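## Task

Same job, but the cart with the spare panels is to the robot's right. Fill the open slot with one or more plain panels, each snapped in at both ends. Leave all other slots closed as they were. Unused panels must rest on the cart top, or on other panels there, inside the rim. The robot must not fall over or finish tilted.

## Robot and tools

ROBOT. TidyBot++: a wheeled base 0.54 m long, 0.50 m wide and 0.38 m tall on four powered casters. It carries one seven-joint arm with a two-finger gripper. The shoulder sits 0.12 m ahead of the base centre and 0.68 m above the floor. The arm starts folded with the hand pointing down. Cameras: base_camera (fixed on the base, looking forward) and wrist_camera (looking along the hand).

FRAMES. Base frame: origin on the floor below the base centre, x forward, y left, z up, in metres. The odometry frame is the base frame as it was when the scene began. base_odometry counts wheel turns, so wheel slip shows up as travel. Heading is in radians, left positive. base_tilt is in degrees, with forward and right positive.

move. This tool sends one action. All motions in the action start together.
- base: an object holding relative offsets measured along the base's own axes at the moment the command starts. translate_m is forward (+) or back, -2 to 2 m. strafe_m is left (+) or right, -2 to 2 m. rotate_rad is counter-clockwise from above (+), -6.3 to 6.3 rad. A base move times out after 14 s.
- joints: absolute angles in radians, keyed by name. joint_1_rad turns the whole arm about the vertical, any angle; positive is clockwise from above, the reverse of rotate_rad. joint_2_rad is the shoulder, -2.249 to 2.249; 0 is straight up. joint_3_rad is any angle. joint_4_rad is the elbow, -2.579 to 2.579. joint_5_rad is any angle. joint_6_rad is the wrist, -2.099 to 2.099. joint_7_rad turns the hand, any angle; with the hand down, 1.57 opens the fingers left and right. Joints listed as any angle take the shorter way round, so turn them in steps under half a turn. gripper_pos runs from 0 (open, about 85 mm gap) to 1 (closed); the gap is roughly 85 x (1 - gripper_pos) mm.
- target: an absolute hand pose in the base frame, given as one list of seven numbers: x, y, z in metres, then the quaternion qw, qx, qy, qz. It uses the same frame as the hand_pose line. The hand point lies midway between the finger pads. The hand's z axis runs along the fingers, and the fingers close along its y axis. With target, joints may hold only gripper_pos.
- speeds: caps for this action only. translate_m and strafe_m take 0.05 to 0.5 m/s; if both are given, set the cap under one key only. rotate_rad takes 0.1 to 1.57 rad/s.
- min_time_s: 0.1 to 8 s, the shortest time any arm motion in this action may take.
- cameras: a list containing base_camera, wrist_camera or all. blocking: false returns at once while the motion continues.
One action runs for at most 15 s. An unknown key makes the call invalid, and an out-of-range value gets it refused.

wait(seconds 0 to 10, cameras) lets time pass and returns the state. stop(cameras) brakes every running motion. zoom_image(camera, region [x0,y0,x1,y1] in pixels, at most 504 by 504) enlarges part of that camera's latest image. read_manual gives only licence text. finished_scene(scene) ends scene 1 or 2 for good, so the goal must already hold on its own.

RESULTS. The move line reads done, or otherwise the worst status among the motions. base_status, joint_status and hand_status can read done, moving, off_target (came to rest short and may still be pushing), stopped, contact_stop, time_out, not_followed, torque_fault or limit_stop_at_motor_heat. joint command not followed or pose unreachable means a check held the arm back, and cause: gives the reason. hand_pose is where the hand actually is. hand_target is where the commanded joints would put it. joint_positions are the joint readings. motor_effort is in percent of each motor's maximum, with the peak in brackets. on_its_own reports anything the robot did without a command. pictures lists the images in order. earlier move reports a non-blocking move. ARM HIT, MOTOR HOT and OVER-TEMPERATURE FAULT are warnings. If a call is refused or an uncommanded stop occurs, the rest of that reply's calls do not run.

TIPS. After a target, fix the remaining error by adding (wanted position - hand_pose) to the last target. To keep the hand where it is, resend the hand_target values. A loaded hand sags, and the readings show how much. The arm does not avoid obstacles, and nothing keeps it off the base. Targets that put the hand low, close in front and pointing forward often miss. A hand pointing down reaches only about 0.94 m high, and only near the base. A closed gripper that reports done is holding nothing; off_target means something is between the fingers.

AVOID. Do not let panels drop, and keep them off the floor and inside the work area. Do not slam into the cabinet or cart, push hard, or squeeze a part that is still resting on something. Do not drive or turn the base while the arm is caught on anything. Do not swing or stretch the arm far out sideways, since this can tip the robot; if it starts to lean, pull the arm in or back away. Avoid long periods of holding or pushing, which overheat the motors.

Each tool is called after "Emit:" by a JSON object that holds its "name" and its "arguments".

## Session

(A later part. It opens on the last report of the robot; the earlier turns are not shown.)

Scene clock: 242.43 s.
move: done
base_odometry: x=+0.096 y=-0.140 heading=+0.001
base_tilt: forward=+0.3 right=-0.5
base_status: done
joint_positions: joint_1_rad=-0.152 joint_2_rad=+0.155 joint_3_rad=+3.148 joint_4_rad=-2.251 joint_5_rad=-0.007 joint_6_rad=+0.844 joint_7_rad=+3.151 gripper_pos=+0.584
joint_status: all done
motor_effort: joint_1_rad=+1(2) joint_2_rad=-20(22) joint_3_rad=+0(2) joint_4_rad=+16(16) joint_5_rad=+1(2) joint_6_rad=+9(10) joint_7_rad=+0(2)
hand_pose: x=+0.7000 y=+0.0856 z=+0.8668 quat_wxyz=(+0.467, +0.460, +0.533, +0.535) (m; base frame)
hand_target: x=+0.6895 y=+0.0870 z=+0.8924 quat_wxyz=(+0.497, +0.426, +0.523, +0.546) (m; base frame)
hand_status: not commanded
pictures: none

Emit:
{"name": "move", "arguments": {"joints": {"joint_1_rad": -0.155, "joint_2_rad": 0.158, "joint_3_rad": 3.15, "joint_4_rad": -2.262, "joint_6_rad": 0.875, "joint_7_rad": 3.168}, "base": {"translate_m": 0.045, "strafe_m": -0.001}, "speeds": {"translate_m": 0.05}}}

Emit:
{"name": "wait", "arguments": {"seconds": 0.3, "cameras": ["wrist_camera"]}}

Scene clock: 248.30 s.
move: done
base_odometry: x=+0.141 y=-0.141 heading=+0.000
base_tilt: forward=+0.4 right=-0.5
base_status: done
joint_positions: joint_1_rad=-0.152 joint_2_rad=+0.155 joint_3_rad=+3.147 joint_4_rad=-2.251 joint_5_rad=-0.007 joint_6_rad=+0.844 joint_7_rad=+3.151 gripper_pos=+0.584
joint_status: all done
motor_effort: joint_1_rad=+1(1) joint_2_rad=-21(23) joint_3_rad=+0(1) joint_4_rad=+15(16) joint_5_rad=+1(1) joint_6_rad=+10(11) joint_7_rad=+0(1)
hand_pose: x=+0.6999 y=+0.0858 z=+0.8668 quat_wxyz=(+0.467, +0.460, +0.533, +0.535) (m; base frame)
hand_target: x=+0.6976 y=+0.0871 z=+0.8693 quat_wxyz=(+0.475, +0.449, +0.535, +0.536) (m; base frame)
hand_status: not commanded
pictures: none

Scene clock: 248.60 s.
base_odometry: x=+0.141 y=-0.141 heading=+0.000
base_tilt: forward=+0.3 right=-0.5
base_status: done
joint_positions: joint_1_rad=-0.152 joint_2_rad=+0.155 joint_3_rad=+3.147 joint_4_rad=-2.251 joint_5_rad=-0.007 joint_6_rad=+0.844 joint_7_rad=+3.151 gripper_pos=+0.584
joint_status: all done
motor_effort: joint_1_rad=+1(1) joint_2_rad=-20(23) joint_3_rad=+0(1) joint_4_rad=+16(16) joint_5_rad=+2(1) joint_6_rad=+10(11) joint_7_rad=+0(1)
hand_pose: x=+0.6999 y=+0.0858 z=+0.8668 quat_wxyz=(+0.467, +0.460, +0.533, +0.535) (m; base frame)
hand_target: x=+0.6976 y=+0.0871 z=+0.8693 quat_wxyz=(+0.475, +0.449, +0.535, +0.536) (m; base frame)
hand_status: not commanded
wait: 0.30 s; at rest by 0.27 s
pictures: wrist_camera
camera_calibration:
wrist_camera: T_world_to_cam=[[-0.00671246, 0.0134861, 0.999887, -0.864722], [0.127636, -0.991719, 0.0142327, 0.038887], [0.991798, 0.127717, 0.00493557, -0.572341], [0, 0, 0, 1]] pos_world=[0.556879, 0.123324, 0.866896]

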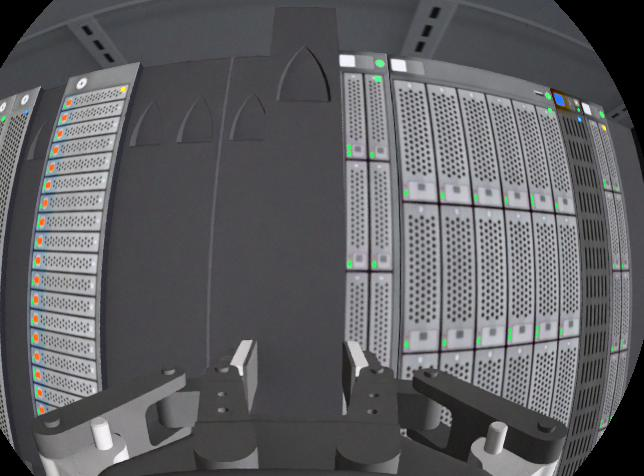

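Emit:
{"name": "zoom_image", "arguments": {"camera": "wrist_camera", "region": [350, 40, 430, 120]}}

Emit:
{"name": "zoom_image", "arguments": {"camera": "wrist_camera", "region": [330, 200, 430, 300]}}

Emit:
{"name": "zoom_image", "arguments": {"camera": "wrist_camera", "region": [330, 270, 430, 370]}}

Emit:
{"name": "zoom_image", "arguments": {"camera": "wrist_camera", "region": [60, 40, 260, 140]}}

Emit:
{"name": "zoom_image", "arguments": {"camera": "wrist_camera", "region": [60, 220, 160, 340]}}

Emit:
{"name": "zoom_image", "arguments": {"camera": "wrist_camera", "region": [255, 0, 355, 110]}}

Emit:
{"name": "zoom_image", "arguments": {"camera": "wrist_camera", "region": [190, 200, 290, 300]}}

Scaled by 6.300.

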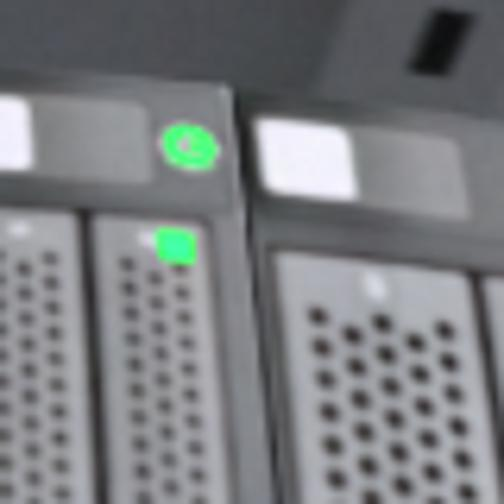

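Scaled by 5.040.

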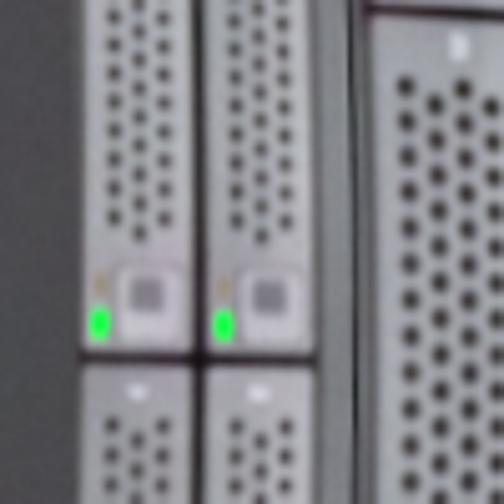

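Scaled by 5.040.

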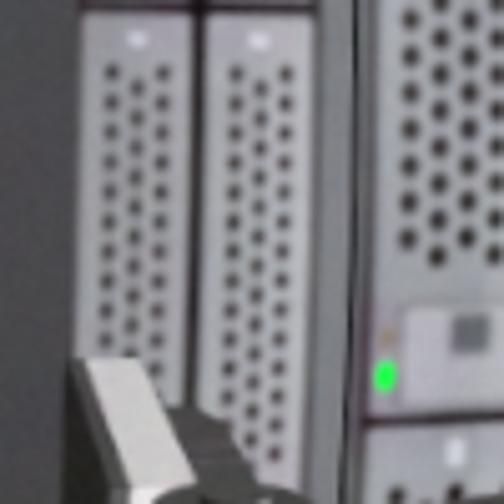

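Scaled by 2.520.

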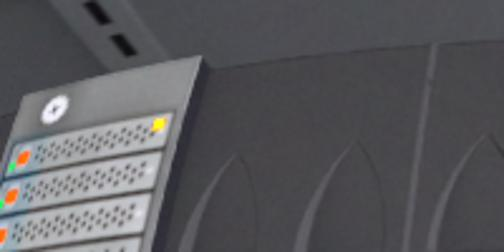

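Scaled by 4.200.

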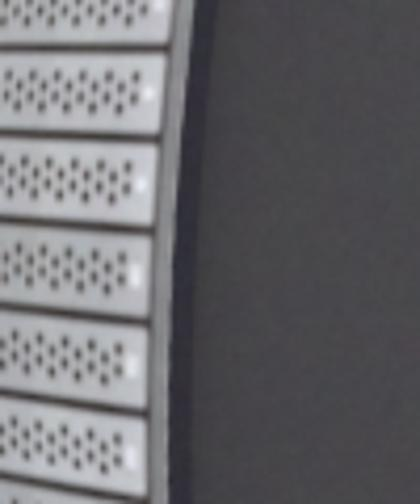

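Scaled by 4.582.

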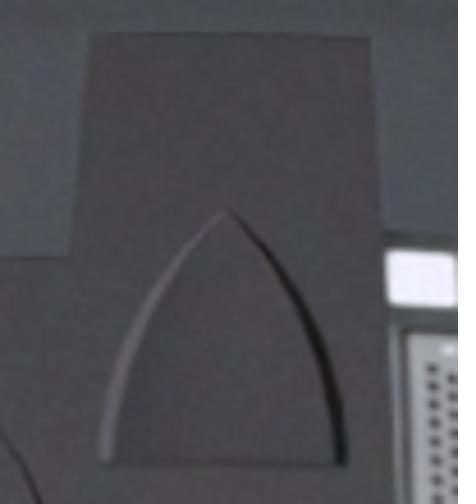

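Scaled by 5.040.

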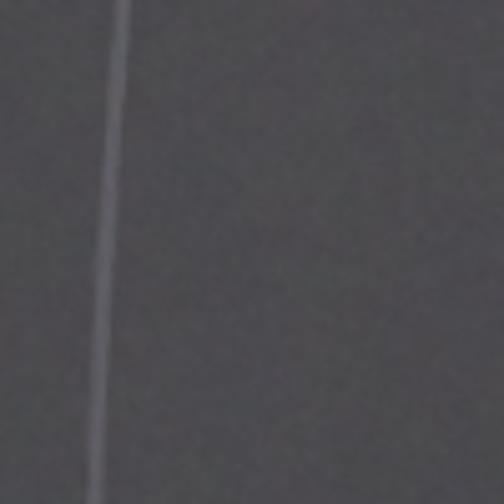

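Emit:
{"name": "move", "arguments": {"joints": {"joint_7_rad": 3.094}, "min_time_s": 1}}

Emit:
{"name": "move", "arguments": {"joints": {"joint_7_rad": 3.122}, "min_time_s": 1, "base": {"translate_m": 0.026, "strafe_m": 0.0025}, "speeds": {"translate_m": 0.05}}}

Emit:
{"name": "wait", "arguments": {"seconds": 0.3, "cameras": ["wrist_camera"]}}

Emit:
{"name": "zoom_image", "arguments": {"camera": "wrist_camera", "region": [350, 10, 450, 110]}}

Emit:
{"name": "zoom_image", "arguments": {"camera": "wrist_camera", "region": [330, 200, 430, 300]}}

Emit:
{"name": "zoom_image", "arguments": {"camera": "wrist_camera", "region": [330, 260, 430, 360]}}

Emit:
{"name": "zoom_image", "arguments": {"camera": "wrist_camera", "region": [160, 0, 290, 130]}}

Emit:
{"name": "zoom_image", "arguments": {"camera": "wrist_camera", "region": [150, 200, 250, 300]}}

Emit:
{"name": "zoom_image", "arguments": {"camera": "wrist_camera", "region": [255, 0, 355, 110]}}

Emit:
{"name": "zoom_image", "arguments": {"camera": "wrist_camera", "region": [30, 30, 170, 150]}}

Emit:
{"name": "zoom_image", "arguments": {"camera": "wrist_camera", "region": [30, 210, 130, 350]}}

Scene clock: 294.27 s.
move: done
base_odometry: x=+0.141 y=-0.141 heading=+0.000
base_tilt: forward=+0.3 right=-0.5
base_status: not commanded
joint_positions: joint_1_rad=-0.152 joint_2_rad=+0.155 joint_3_rad=+3.147 joint_4_rad=-2.251 joint_5_rad=-0.007 joint_6_rad=+0.844 joint_7_rad=+3.133 gripper_pos=+0.584
joint_status: all done
motor_effort: joint_1_rad=+1(1) joint_2_rad=-20(21) joint_3_rad=+0(0) joint_4_rad=+15(16) joint_5_rad=+0(1) joint_6_rad=+10(10) joint_7_rad=+0(2)
hand_pose: x=+0.6999 y=+0.0858 z=+0.8668 quat_wxyz=(+0.462, +0.465, +0.529, +0.539) (m; base frame)
hand_target: x=+0.6976 y=+0.0871 z=+0.8693 quat_wxyz=(+0.455, +0.468, +0.518, +0.553) (m; base frame)
hand_status: not commanded
pictures: none

Scene clock: 295.57 s.
move: done
base_odometry: x=+0.167 y=-0.138 heading=+0.000
base_tilt: forward=+0.4 right=-0.4
base_status: done
joint_positions: joint_1_rad=-0.152 joint_2_rad=+0.155 joint_3_rad=+3.147 joint_4_rad=-2.251 joint_5_rad=-0.007 joint_6_rad=+0.844 joint_7_rad=+3.133 gripper_pos=+0.584
joint_status: all done
motor_effort: joint_1_rad=+1(2) joint_2_rad=-20(22) joint_3_rad=+0(0) joint_4_rad=+15(16) joint_5_rad=+1(2) joint_6_rad=+10(11) joint_7_rad=+0(2)
hand_pose: x=+0.6999 y=+0.0858 z=+0.8669 quat_wxyz=(+0.462, +0.465, +0.529, +0.539) (m; base frame)
hand_target: x=+0.6976 y=+0.0871 z=+0.8693 quat_wxyz=(+0.463, +0.461, +0.524, +0.546) (m; base frame)
hand_status: not commanded
pictures: none

Scene clock: 295.87 s.
base_odometry: x=+0.167 y=-0.138 heading=+0.000
base_tilt: forward=+0.4 right=-0.4
base_status: done
joint_positions: joint_1_rad=-0.152 joint_2_rad=+0.155 joint_3_rad=+3.147 joint_4_rad=-2.251 joint_5_rad=-0.007 joint_6_rad=+0.844 joint_7_rad=+3.133 gripper_pos=+0.584
joint_status: all done
motor_effort: joint_1_rad=-1(2) joint_2_rad=-20(22) joint_3_rad=+0(0) joint_4_rad=+16(16) joint_5_rad=+1(2) joint_6_rad=+9(11) joint_7_rad=-1(2)
hand_pose: x=+0.6999 y=+0.0858 z=+0.8669 quat_wxyz=(+0.462, +0.465, +0.529, +0.539) (m; base frame)
hand_target: x=+0.6976 y=+0.0871 z=+0.8693 quat_wxyz=(+0.463, +0.461, +0.524, +0.546) (m; base frame)
hand_status: not commanded
wait: 0.30 s; at rest by 0.27 s
pictures: wrist_camera
camera_calibration:
wrist_camera: T_world_to_cam=[[-0.00420065, -0.0047441, 0.99998, -0.864972], [0.127756, -0.991797, -0.0041686, 0.0547727], [0.991797, 0.127736, 0.00477228, -0.572206], [0, 0, 0, 1]] pos_world=[0.556881, 0.123311, 0.867914]

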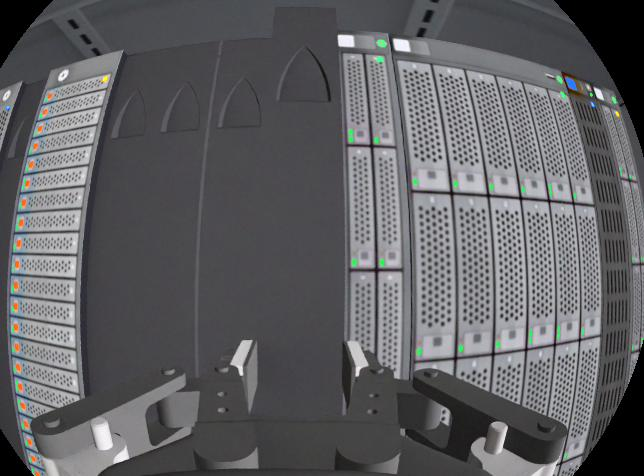

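Scaled by 5.040.

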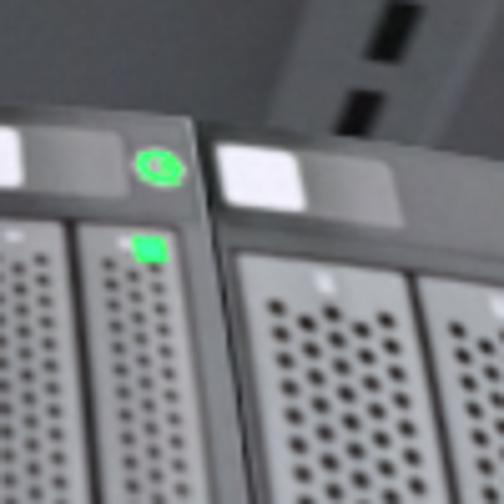

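Scaled by 5.040.

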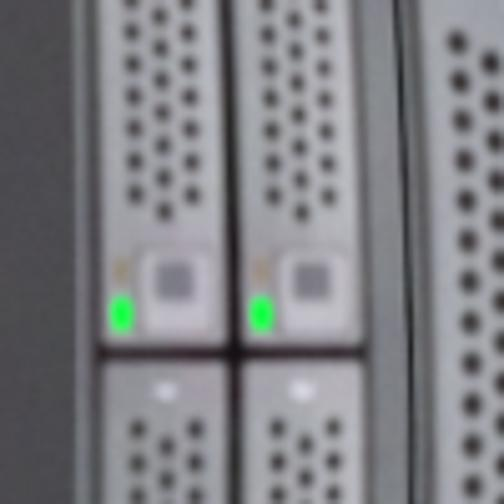

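Scaled by 5.040.

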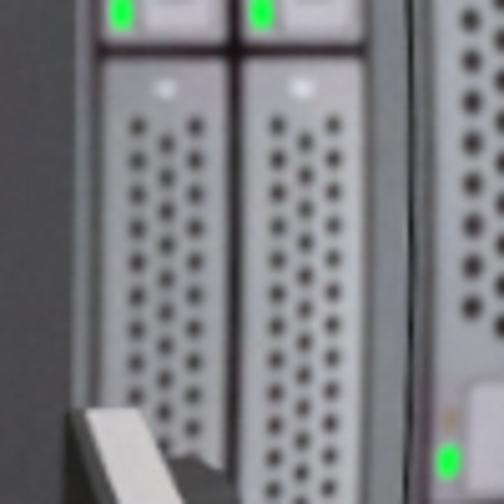

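Scaled by 3.877.

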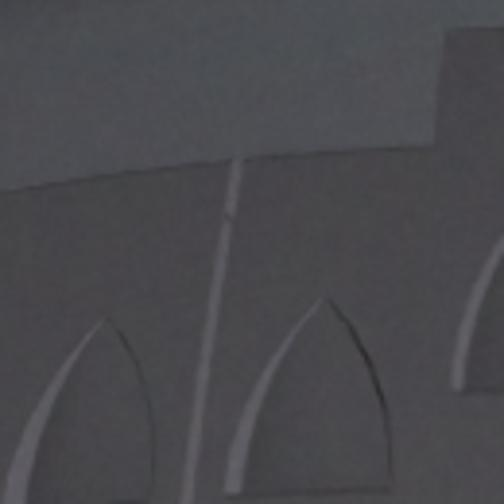

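Scaled by 5.040.

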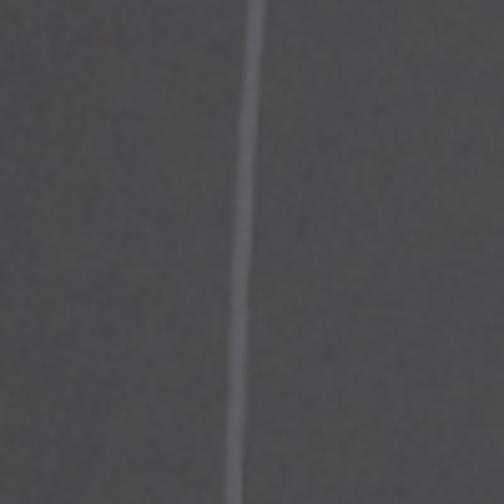

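Scaled by 4.582.

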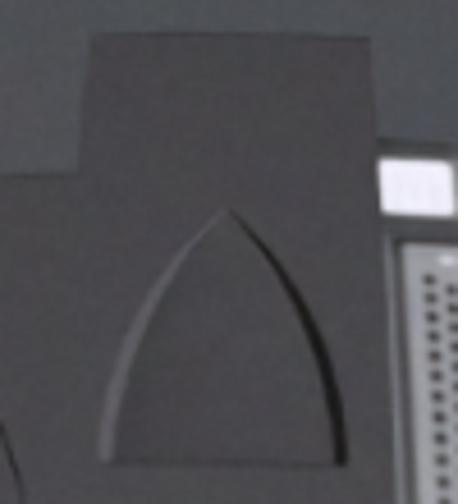

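Scaled by 3.600.

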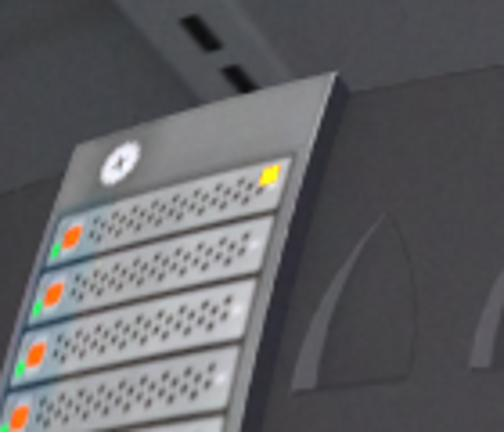

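Scaled by 3.600.

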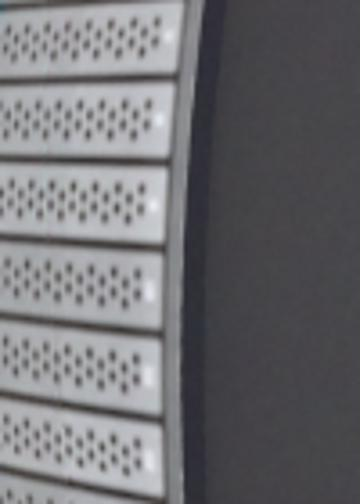

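Emit:
{"name": "move", "arguments": {"cameras": ["wrist_camera"]}}

Emit:
{"name": "zoom_image", "arguments": {"camera": "wrist_camera", "region": [0, 0, 504, 400]}}

Scene clock: 319.57 s.
base_odometry: x=+0.167 y=-0.138 heading=+0.000
base_tilt: forward=+0.4 right=-0.5
base_status: done
joint_positions: joint_1_rad=-0.152 joint_2_rad=+0.155 joint_3_rad=+3.147 joint_4_rad=-2.251 joint_5_rad=-0.007 joint_6_rad=+0.844 joint_7_rad=+3.133 gripper_pos=+0.584
joint_status: all done
motor_effort: joint_1_rad=+0(2) joint_2_rad=-21(22) joint_3_rad=+0(0) joint_4_rad=+15(16) joint_5_rad=+1(2) joint_6_rad=+9(11) joint_7_rad=-1(2)
hand_pose: x=+0.6999 y=+0.0858 z=+0.8669 quat_wxyz=(+0.462, +0.465, +0.529, +0.539) (m; base frame)
hand_target: x=+0.6976 y=+0.0871 z=+0.8693 quat_wxyz=(+0.463, +0.461, +0.524, +0.546) (m; base frame)
hand_status: not commanded
pictures: wrist_camera
camera_calibration:
wrist_camera: T_world_to_cam=[[-0.00420065, -0.0047441, 0.99998, -0.864972], [0.127756, -0.991797, -0.0041686, 0.0547727], [0.991797, 0.127736, 0.00477228, -0.572206], [0, 0, 0, 1]] pos_world=[0.556881, 0.123311, 0.867914]

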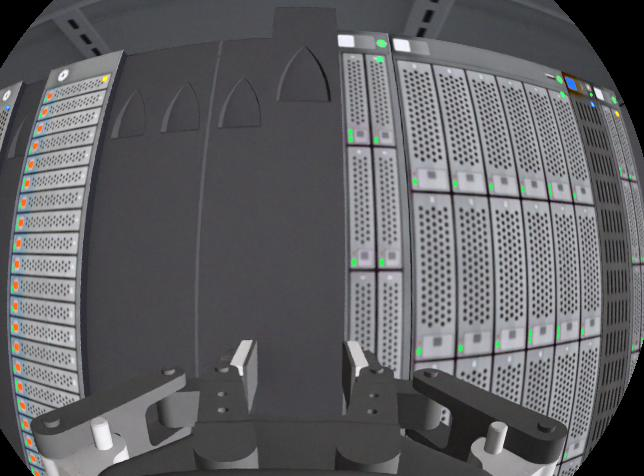

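Scaled by 1.000.

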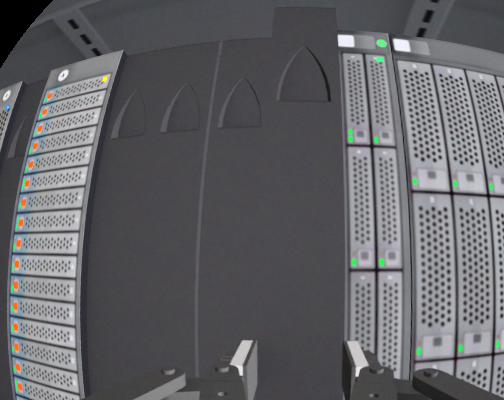

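Emit:
{"name": "zoom_image", "arguments": {"camera": "wrist_camera", "region": [255, 0, 365, 90]}}

Emit:
{"name": "zoom_image", "arguments": {"camera": "wrist_camera", "region": [320, 150, 430, 250]}}

Emit:
{"name": "zoom_image", "arguments": {"camera": "wrist_camera", "region": [320, 250, 430, 340]}}

Emit:
{"name": "zoom_image", "arguments": {"camera": "wrist_camera", "region": [190, 20, 300, 130]}}

Emit:
{"name": "zoom_image", "arguments": {"camera": "wrist_camera", "region": [190, 240, 300, 340]}}

Scaled by 4.582.

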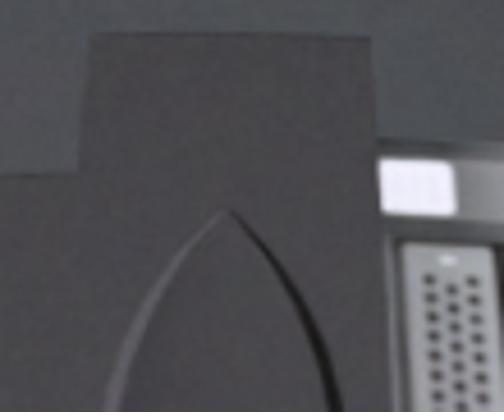

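Scaled by 4.582.

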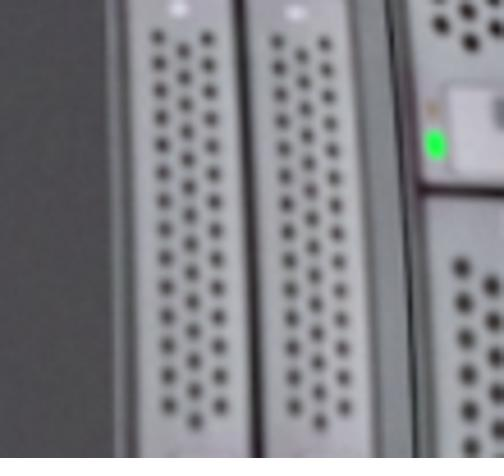

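Scaled by 4.582.

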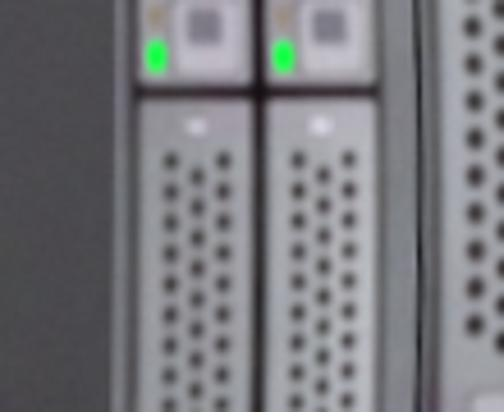

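Scaled by 4.582.

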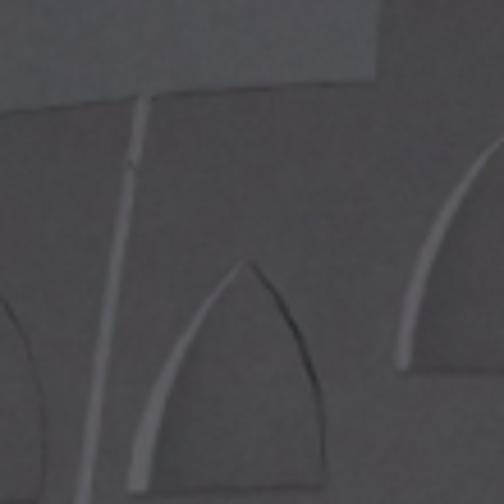

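Scaled by 4.582.

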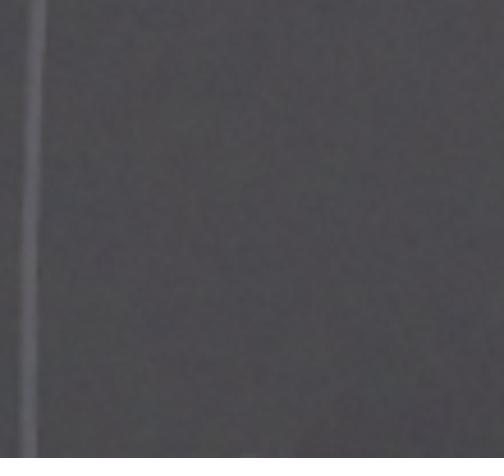

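Emit:
{"name": "move", "arguments": {"joints": {"joint_7_rad": 3.186}, "min_time_s": 1.0, "cameras": ["wrist_camera"]}}

Emit:
{"name": "zoom_image", "arguments": {"camera": "wrist_camera", "region": [255, 0, 365, 90]}}

Emit:
{"name": "zoom_image", "arguments": {"camera": "wrist_camera", "region": [320, 150, 430, 250]}}

Scene clock: 366.60 s.
move: done
base_odometry: x=+0.167 y=-0.138 heading=+0.000
base_tilt: forward=+0.3 right=-0.5
base_status: not commanded
joint_positions: joint_1_rad=-0.152 joint_2_rad=+0.155 joint_3_rad=+3.147 joint_4_rad=-2.251 joint_5_rad=-0.007 joint_6_rad=+0.844 joint_7_rad=+3.147 gripper_pos=+0.584
joint_status: all done
motor_effort: joint_1_rad=+1(2) joint_2_rad=-20(21) joint_3_rad=+0(0) joint_4_rad=+15(16) joint_5_rad=+1(2) joint_6_rad=+10(11) joint_7_rad=-1(2)
hand_pose: x=+0.6999 y=+0.0858 z=+0.8669 quat_wxyz=(+0.466, +0.461, +0.532, +0.536) (m; base frame)
hand_target: x=+0.6976 y=+0.0871 z=+0.8693 quat_wxyz=(+0.480, +0.444, +0.539, +0.531) (m; base frame)
hand_status: not commanded
pictures: wrist_camera
camera_calibration:
wrist_camera: T_world_to_cam=[[-0.00619717, 0.0094182, 0.999936, -0.864755], [0.127689, -0.991763, 0.0101326, 0.0424125], [0.991795, 0.127743, 0.00494353, -0.57235], [0, 0, 0, 1]] pos_world=[0.556879, 0.123321, 0.8671]

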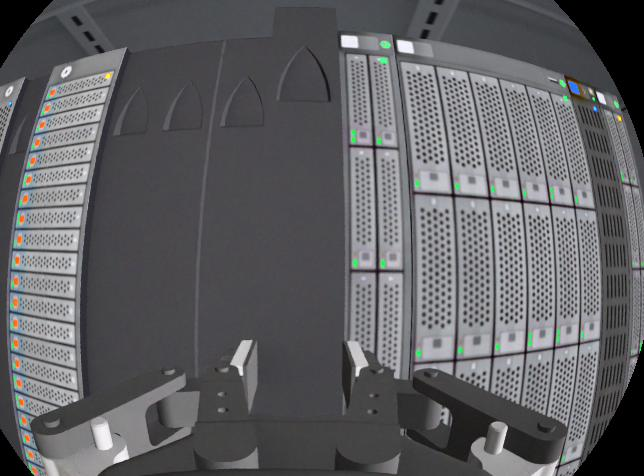

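Scaled by 4.582.

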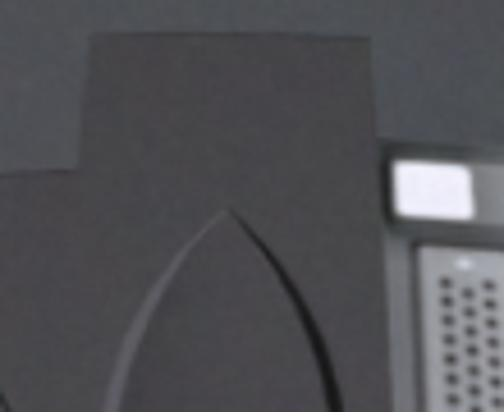

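Scaled by 4.582.

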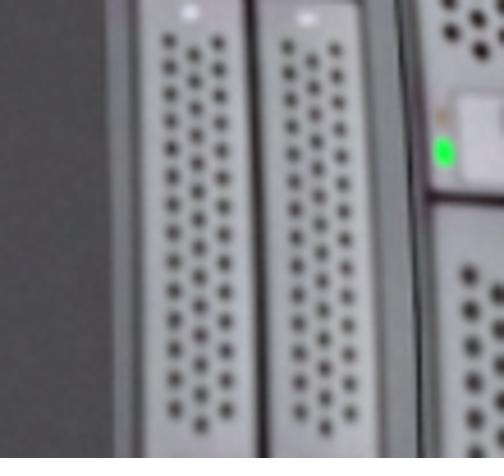

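Emit:
{"name": "move", "arguments": {"joints": {"joint_7_rad": 3.092}, "min_time_s": 1.0, "cameras": ["wrist_camera"]}}

Emit:
{"name": "zoom_image", "arguments": {"camera": "wrist_camera", "region": [255, 0, 365, 90]}}

Emit:
{"name": "zoom_image", "arguments": {"camera": "wrist_camera", "region": [320, 150, 430, 250]}}

Scene clock: 371.63 s.
move: done
base_odometry: x=+0.167 y=-0.138 heading=+0.000
base_tilt: forward=+0.4 right=-0.5
base_status: not commanded
joint_positions: joint_1_rad=-0.152 joint_2_rad=+0.155 joint_3_rad=+3.147 joint_4_rad=-2.251 joint_5_rad=-0.007 joint_6_rad=+0.844 joint_7_rad=+3.128 gripper_pos=+0.584
joint_status: all done
motor_effort: joint_1_rad=+1(1) joint_2_rad=-20(21) joint_3_rad=+0(0) joint_4_rad=+16(16) joint_5_rad=+0(1) joint_6_rad=+10(10) joint_7_rad=+0(2)
hand_pose: x=+0.6999 y=+0.0858 z=+0.8669 quat_wxyz=(+0.461, +0.466, +0.528, +0.540) (m; base frame)
hand_target: x=+0.6976 y=+0.0871 z=+0.8693 quat_wxyz=(+0.455, +0.469, +0.517, +0.553) (m; base frame)
hand_status: not commanded
pictures: wrist_camera
camera_calibration:
wrist_camera: T_world_to_cam=[[-0.00359839, -0.00869939, 0.999956, -0.865103], [0.127797, -0.991767, -0.00816826, 0.0582174], [0.991794, 0.127762, 0.00468052, -0.572129], [0, 0, 0, 1]] pos_world=[0.556881, 0.123308, 0.868218]

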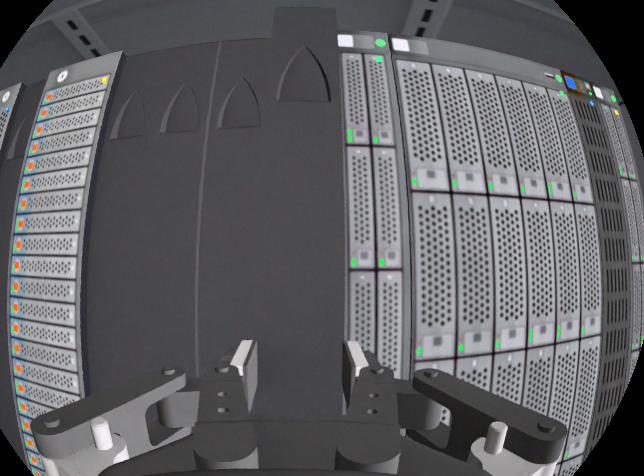

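Scaled by 4.582.

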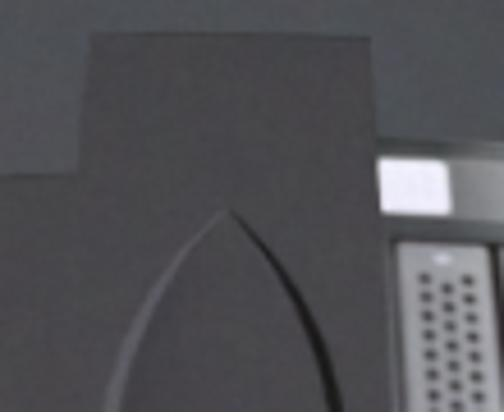

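Scaled by 4.582.

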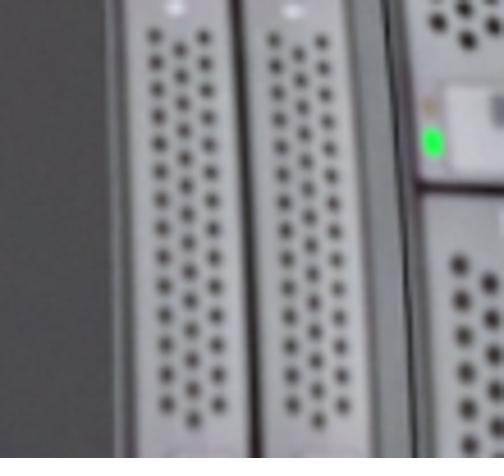

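Emit:
{"name": "move", "arguments": {"joints": {"joint_7_rad": 3.178}, "min_time_s": 1.0, "cameras": ["wrist_camera"]}}

Emit:
{"name": "zoom_image", "arguments": {"camera": "wrist_camera", "region": [255, 0, 365, 90]}}

Emit:
{"name": "zoom_image", "arguments": {"camera": "wrist_camera", "region": [320, 150, 430, 250]}}

Emit:
{"name": "zoom_image", "arguments": {"camera": "wrist_camera", "region": [320, 250, 430, 340]}}

Emit:
{"name": "zoom_image", "arguments": {"camera": "wrist_camera", "region": [30, 30, 140, 160]}}

Emit:
{"name": "zoom_image", "arguments": {"camera": "wrist_camera", "region": [30, 200, 140, 350]}}

Emit:
{"name": "zoom_image", "arguments": {"camera": "wrist_camera", "region": [350, 20, 460, 120]}}

Emit:
{"name": "zoom_image", "arguments": {"camera": "wrist_camera", "region": [190, 20, 300, 130]}}

Scene clock: 379.97 s.
move: done
base_odometry: x=+0.167 y=-0.138 heading=+0.000
base_tilt: forward=+0.4 right=-0.5
base_status: not commanded
joint_positions: joint_1_rad=-0.152 joint_2_rad=+0.155 joint_3_rad=+3.147 joint_4_rad=-2.251 joint_5_rad=-0.007 joint_6_rad=+0.844 joint_7_rad=+3.142 gripper_pos=+0.584
joint_status: all done
motor_effort: joint_1_rad=+1(1) joint_2_rad=-21(21) joint_3_rad=+0(0) joint_4_rad=+15(16) joint_5_rad=+1(2) joint_6_rad=+10(10) joint_7_rad=-1(3)
hand_pose: x=+0.6999 y=+0.0858 z=+0.8669 quat_wxyz=(+0.464, +0.463, +0.531, +0.537) (m; base frame)
hand_target: x=+0.6976 y=+0.0871 z=+0.8693 quat_wxyz=(+0.478, +0.446, +0.537, +0.533) (m; base frame)
hand_status: not commanded
pictures: wrist_camera
camera_calibration:
wrist_camera: T_world_to_cam=[[-0.00544425, 0.00427225, 0.999976, -0.864879], [0.127753, -0.991794, 0.00493283, 0.0468841], [0.991791, 0.127777, 0.00485378, -0.572276], [0, 0, 0, 1]] pos_world=[0.55688, 0.123318, 0.867405]

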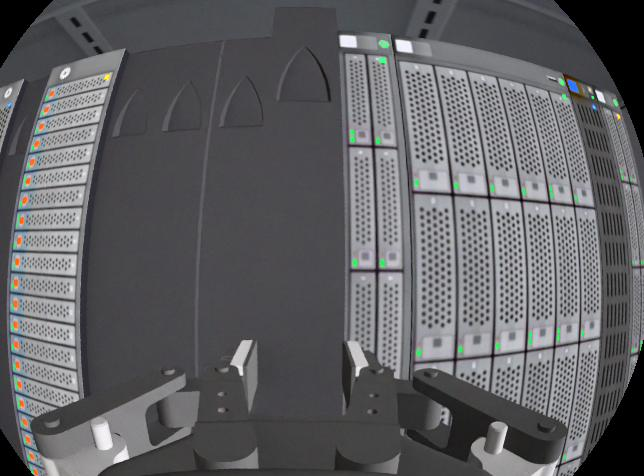

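Scaled by 4.582.

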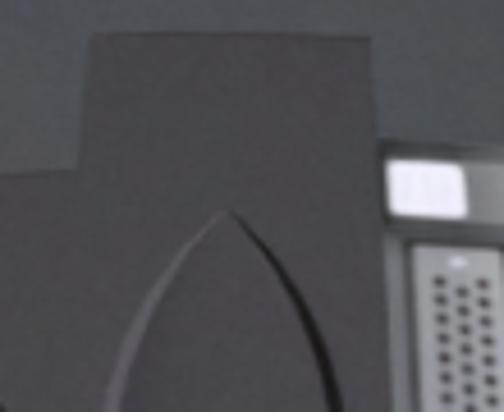

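Scaled by 4.582.

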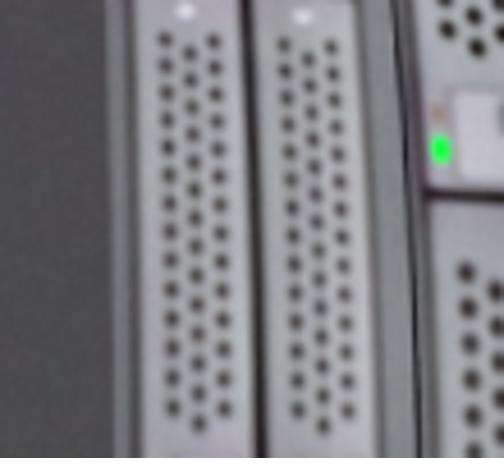

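Scaled by 4.582.

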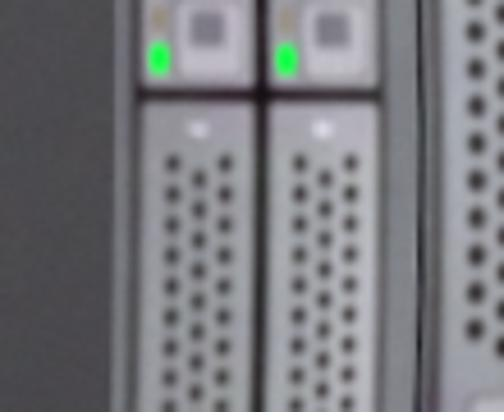

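Scaled by 3.877.

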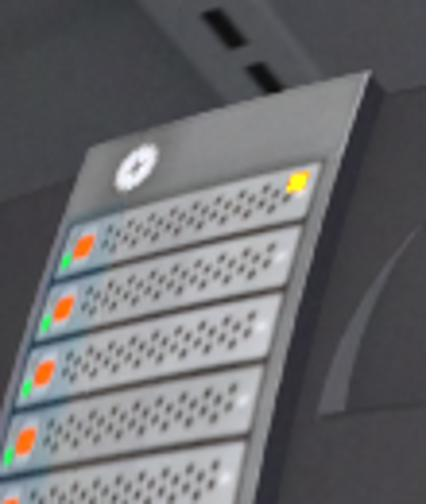

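Scaled by 3.360.

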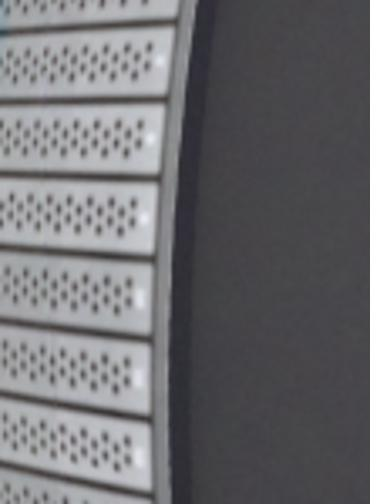

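Scaled by 4.582.

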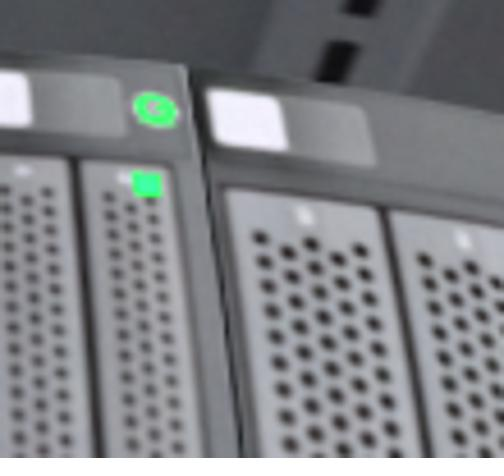

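Scaled by 4.582.

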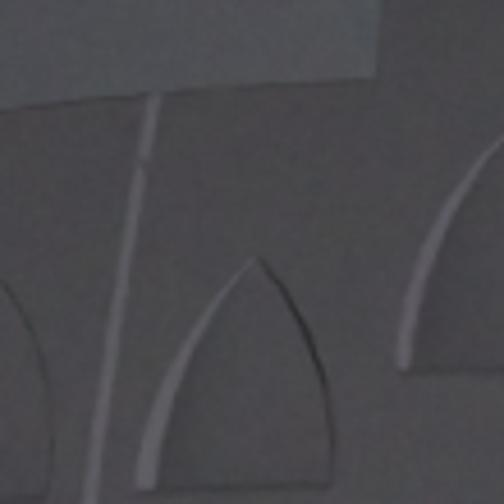

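Emit:
{"name": "move", "arguments": {"joints": {"joint_7_rad": 3.101}, "min_time_s": 1.0, "cameras": ["wrist_camera"]}}

Emit:
{"name": "zoom_image", "arguments": {"camera": "wrist_camera", "region": [255, 0, 365, 90]}}

Emit:
{"name": "zoom_image", "arguments": {"camera": "wrist_camera", "region": [320, 150, 430, 250]}}

Emit:
{"name": "zoom_image", "arguments": {"camera": "wrist_camera", "region": [350, 20, 460, 120]}}

Emit:
{"name": "zoom_image", "arguments": {"camera": "wrist_camera", "region": [190, 20, 300, 130]}}

Emit:
{"name": "zoom_image", "arguments": {"camera": "wrist_camera", "region": [70, 40, 140, 110]}}

Emit:
{"name": "zoom_image", "arguments": {"camera": "wrist_camera", "region": [60, 180, 130, 250]}}

Emit:
{"name": "zoom_image", "arguments": {"camera": "wrist_camera", "region": [60, 280, 130, 350]}}

Scene clock: 393.40 s.
move: done
base_odometry: x=+0.167 y=-0.138 heading=+0.000
base_tilt: forward=+0.3 right=-0.5
base_status: not commanded
joint_positions: joint_1_rad=-0.152 joint_2_rad=+0.155 joint_3_rad=+3.147 joint_4_rad=-2.251 joint_5_rad=-0.007 joint_6_rad=+0.844 joint_7_rad=+3.135 gripper_pos=+0.584
joint_status: all done
motor_effort: joint_1_rad=+1(1) joint_2_rad=-20(21) joint_3_rad=+0(0) joint_4_rad=+16(16) joint_5_rad=+1(2) joint_6_rad=+10(11) joint_7_rad=+0(2)
hand_pose: x=+0.6999 y=+0.0858 z=+0.8669 quat_wxyz=(+0.462, +0.464, +0.530, +0.539) (m; base frame)
hand_target: x=+0.6976 y=+0.0871 z=+0.8693 quat_wxyz=(+0.457, +0.466, +0.519, +0.551) (m; base frame)
hand_status: not commanded
pictures: wrist_camera
camera_calibration:
wrist_camera: T_world_to_cam=[[-0.00451504, -0.00226369, 0.999987, -0.865007], [0.12773, -0.991808, -0.00166847, 0.0526208], [0.991799, 0.12772, 0.00476719, -0.5722], [0, 0, 0, 1]] pos_world=[0.556881, 0.123313, 0.867812]

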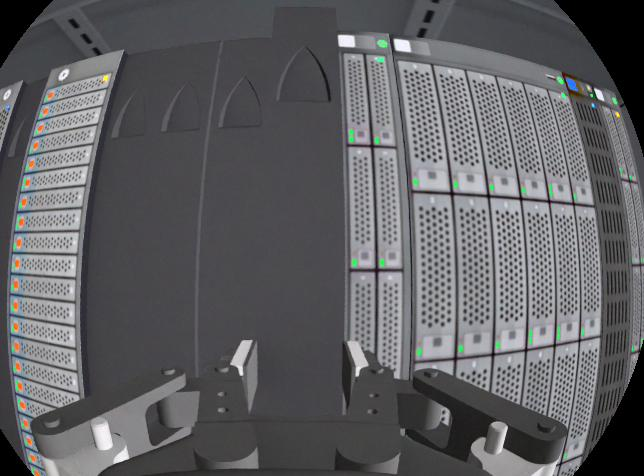

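Scaled by 4.582.

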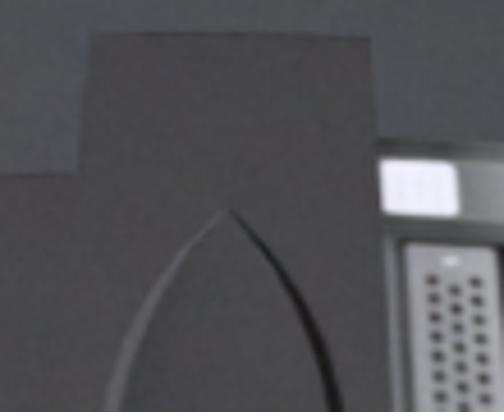

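Scaled by 4.582.

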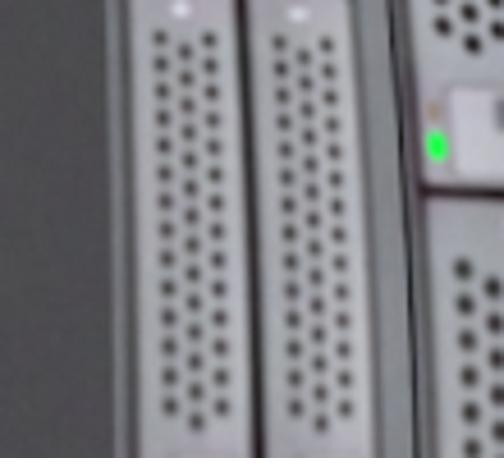

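Scaled by 4.582.

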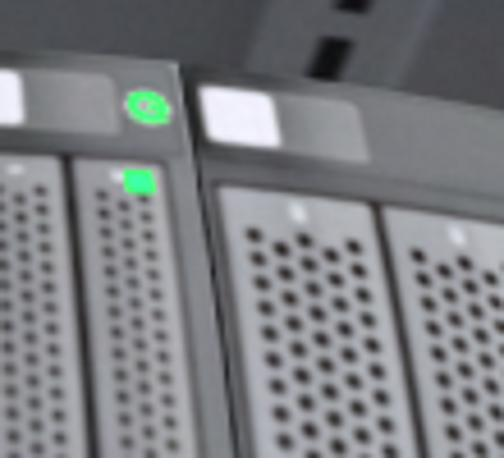

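Scaled by 4.582.

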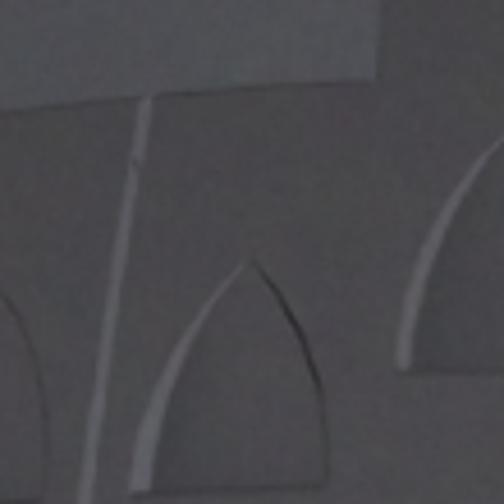

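Scaled by 7.200.

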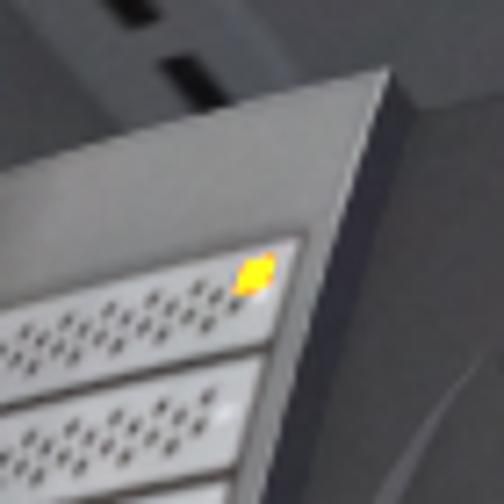

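Scaled by 7.200.

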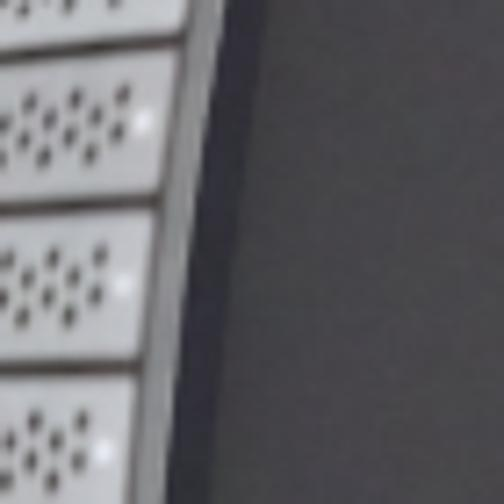

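Scaled by 7.200.

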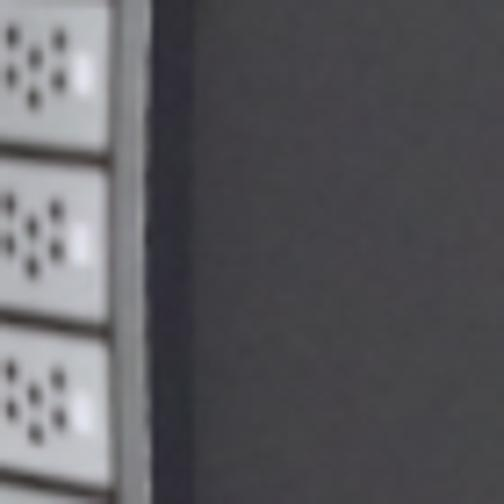

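Emit:
{"name": "zoom_image", "arguments": {"camera": "wrist_camera", "region": [375, 30, 415, 70]}}

Emit:
{"name": "zoom_image", "arguments": {"camera": "wrist_camera", "region": [385, 100, 425, 140]}}

Emit:
{"name": "zoom_image", "arguments": {"camera": "wrist_camera", "region": [390, 170, 430, 210]}}

Emit:
{"name": "zoom_image", "arguments": {"camera": "wrist_camera", "region": [390, 250, 430, 290]}}

Emit:
{"name": "zoom_image", "arguments": {"camera": "wrist_camera", "region": [325, 20, 365, 60]}}

Emit:
{"name": "zoom_image", "arguments": {"camera": "wrist_camera", "region": [325, 210, 365, 250]}}

Scaled by 12.600.

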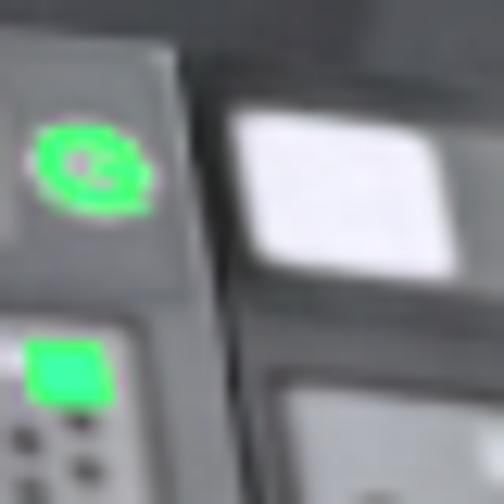

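Scaled by 12.600.

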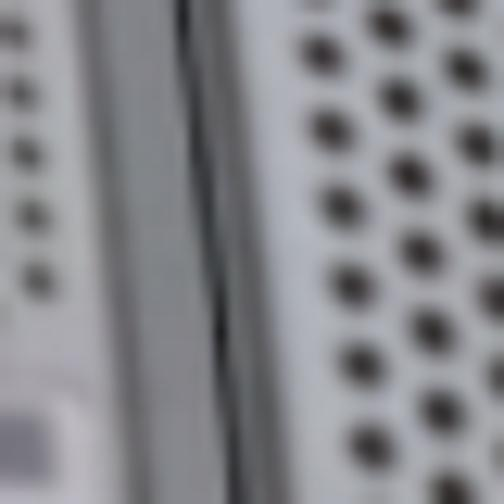

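Scaled by 12.600.

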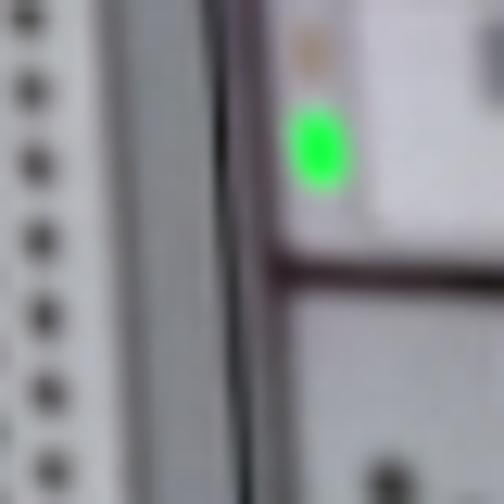

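Scaled by 12.600.

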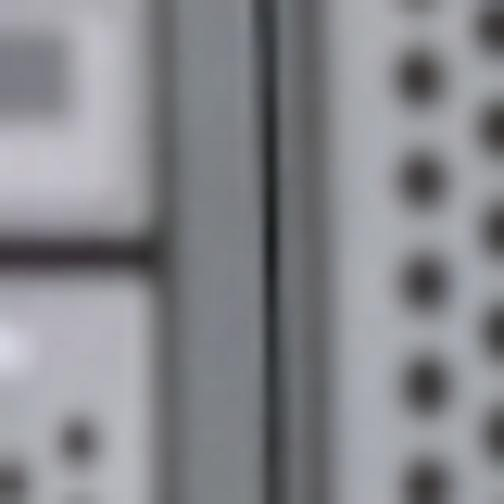

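Scaled by 12.600.

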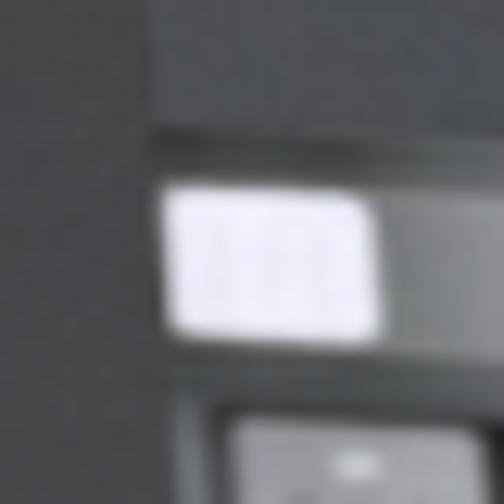

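Scaled by 12.600.

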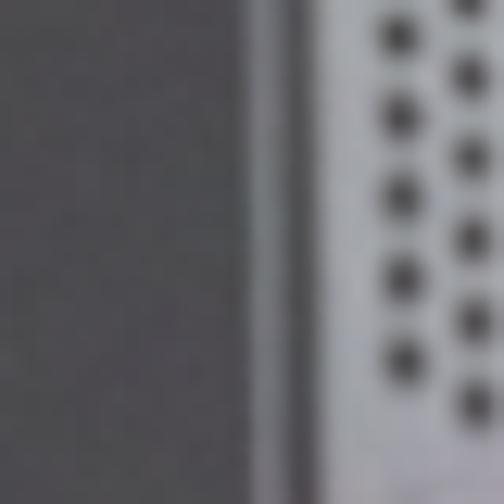

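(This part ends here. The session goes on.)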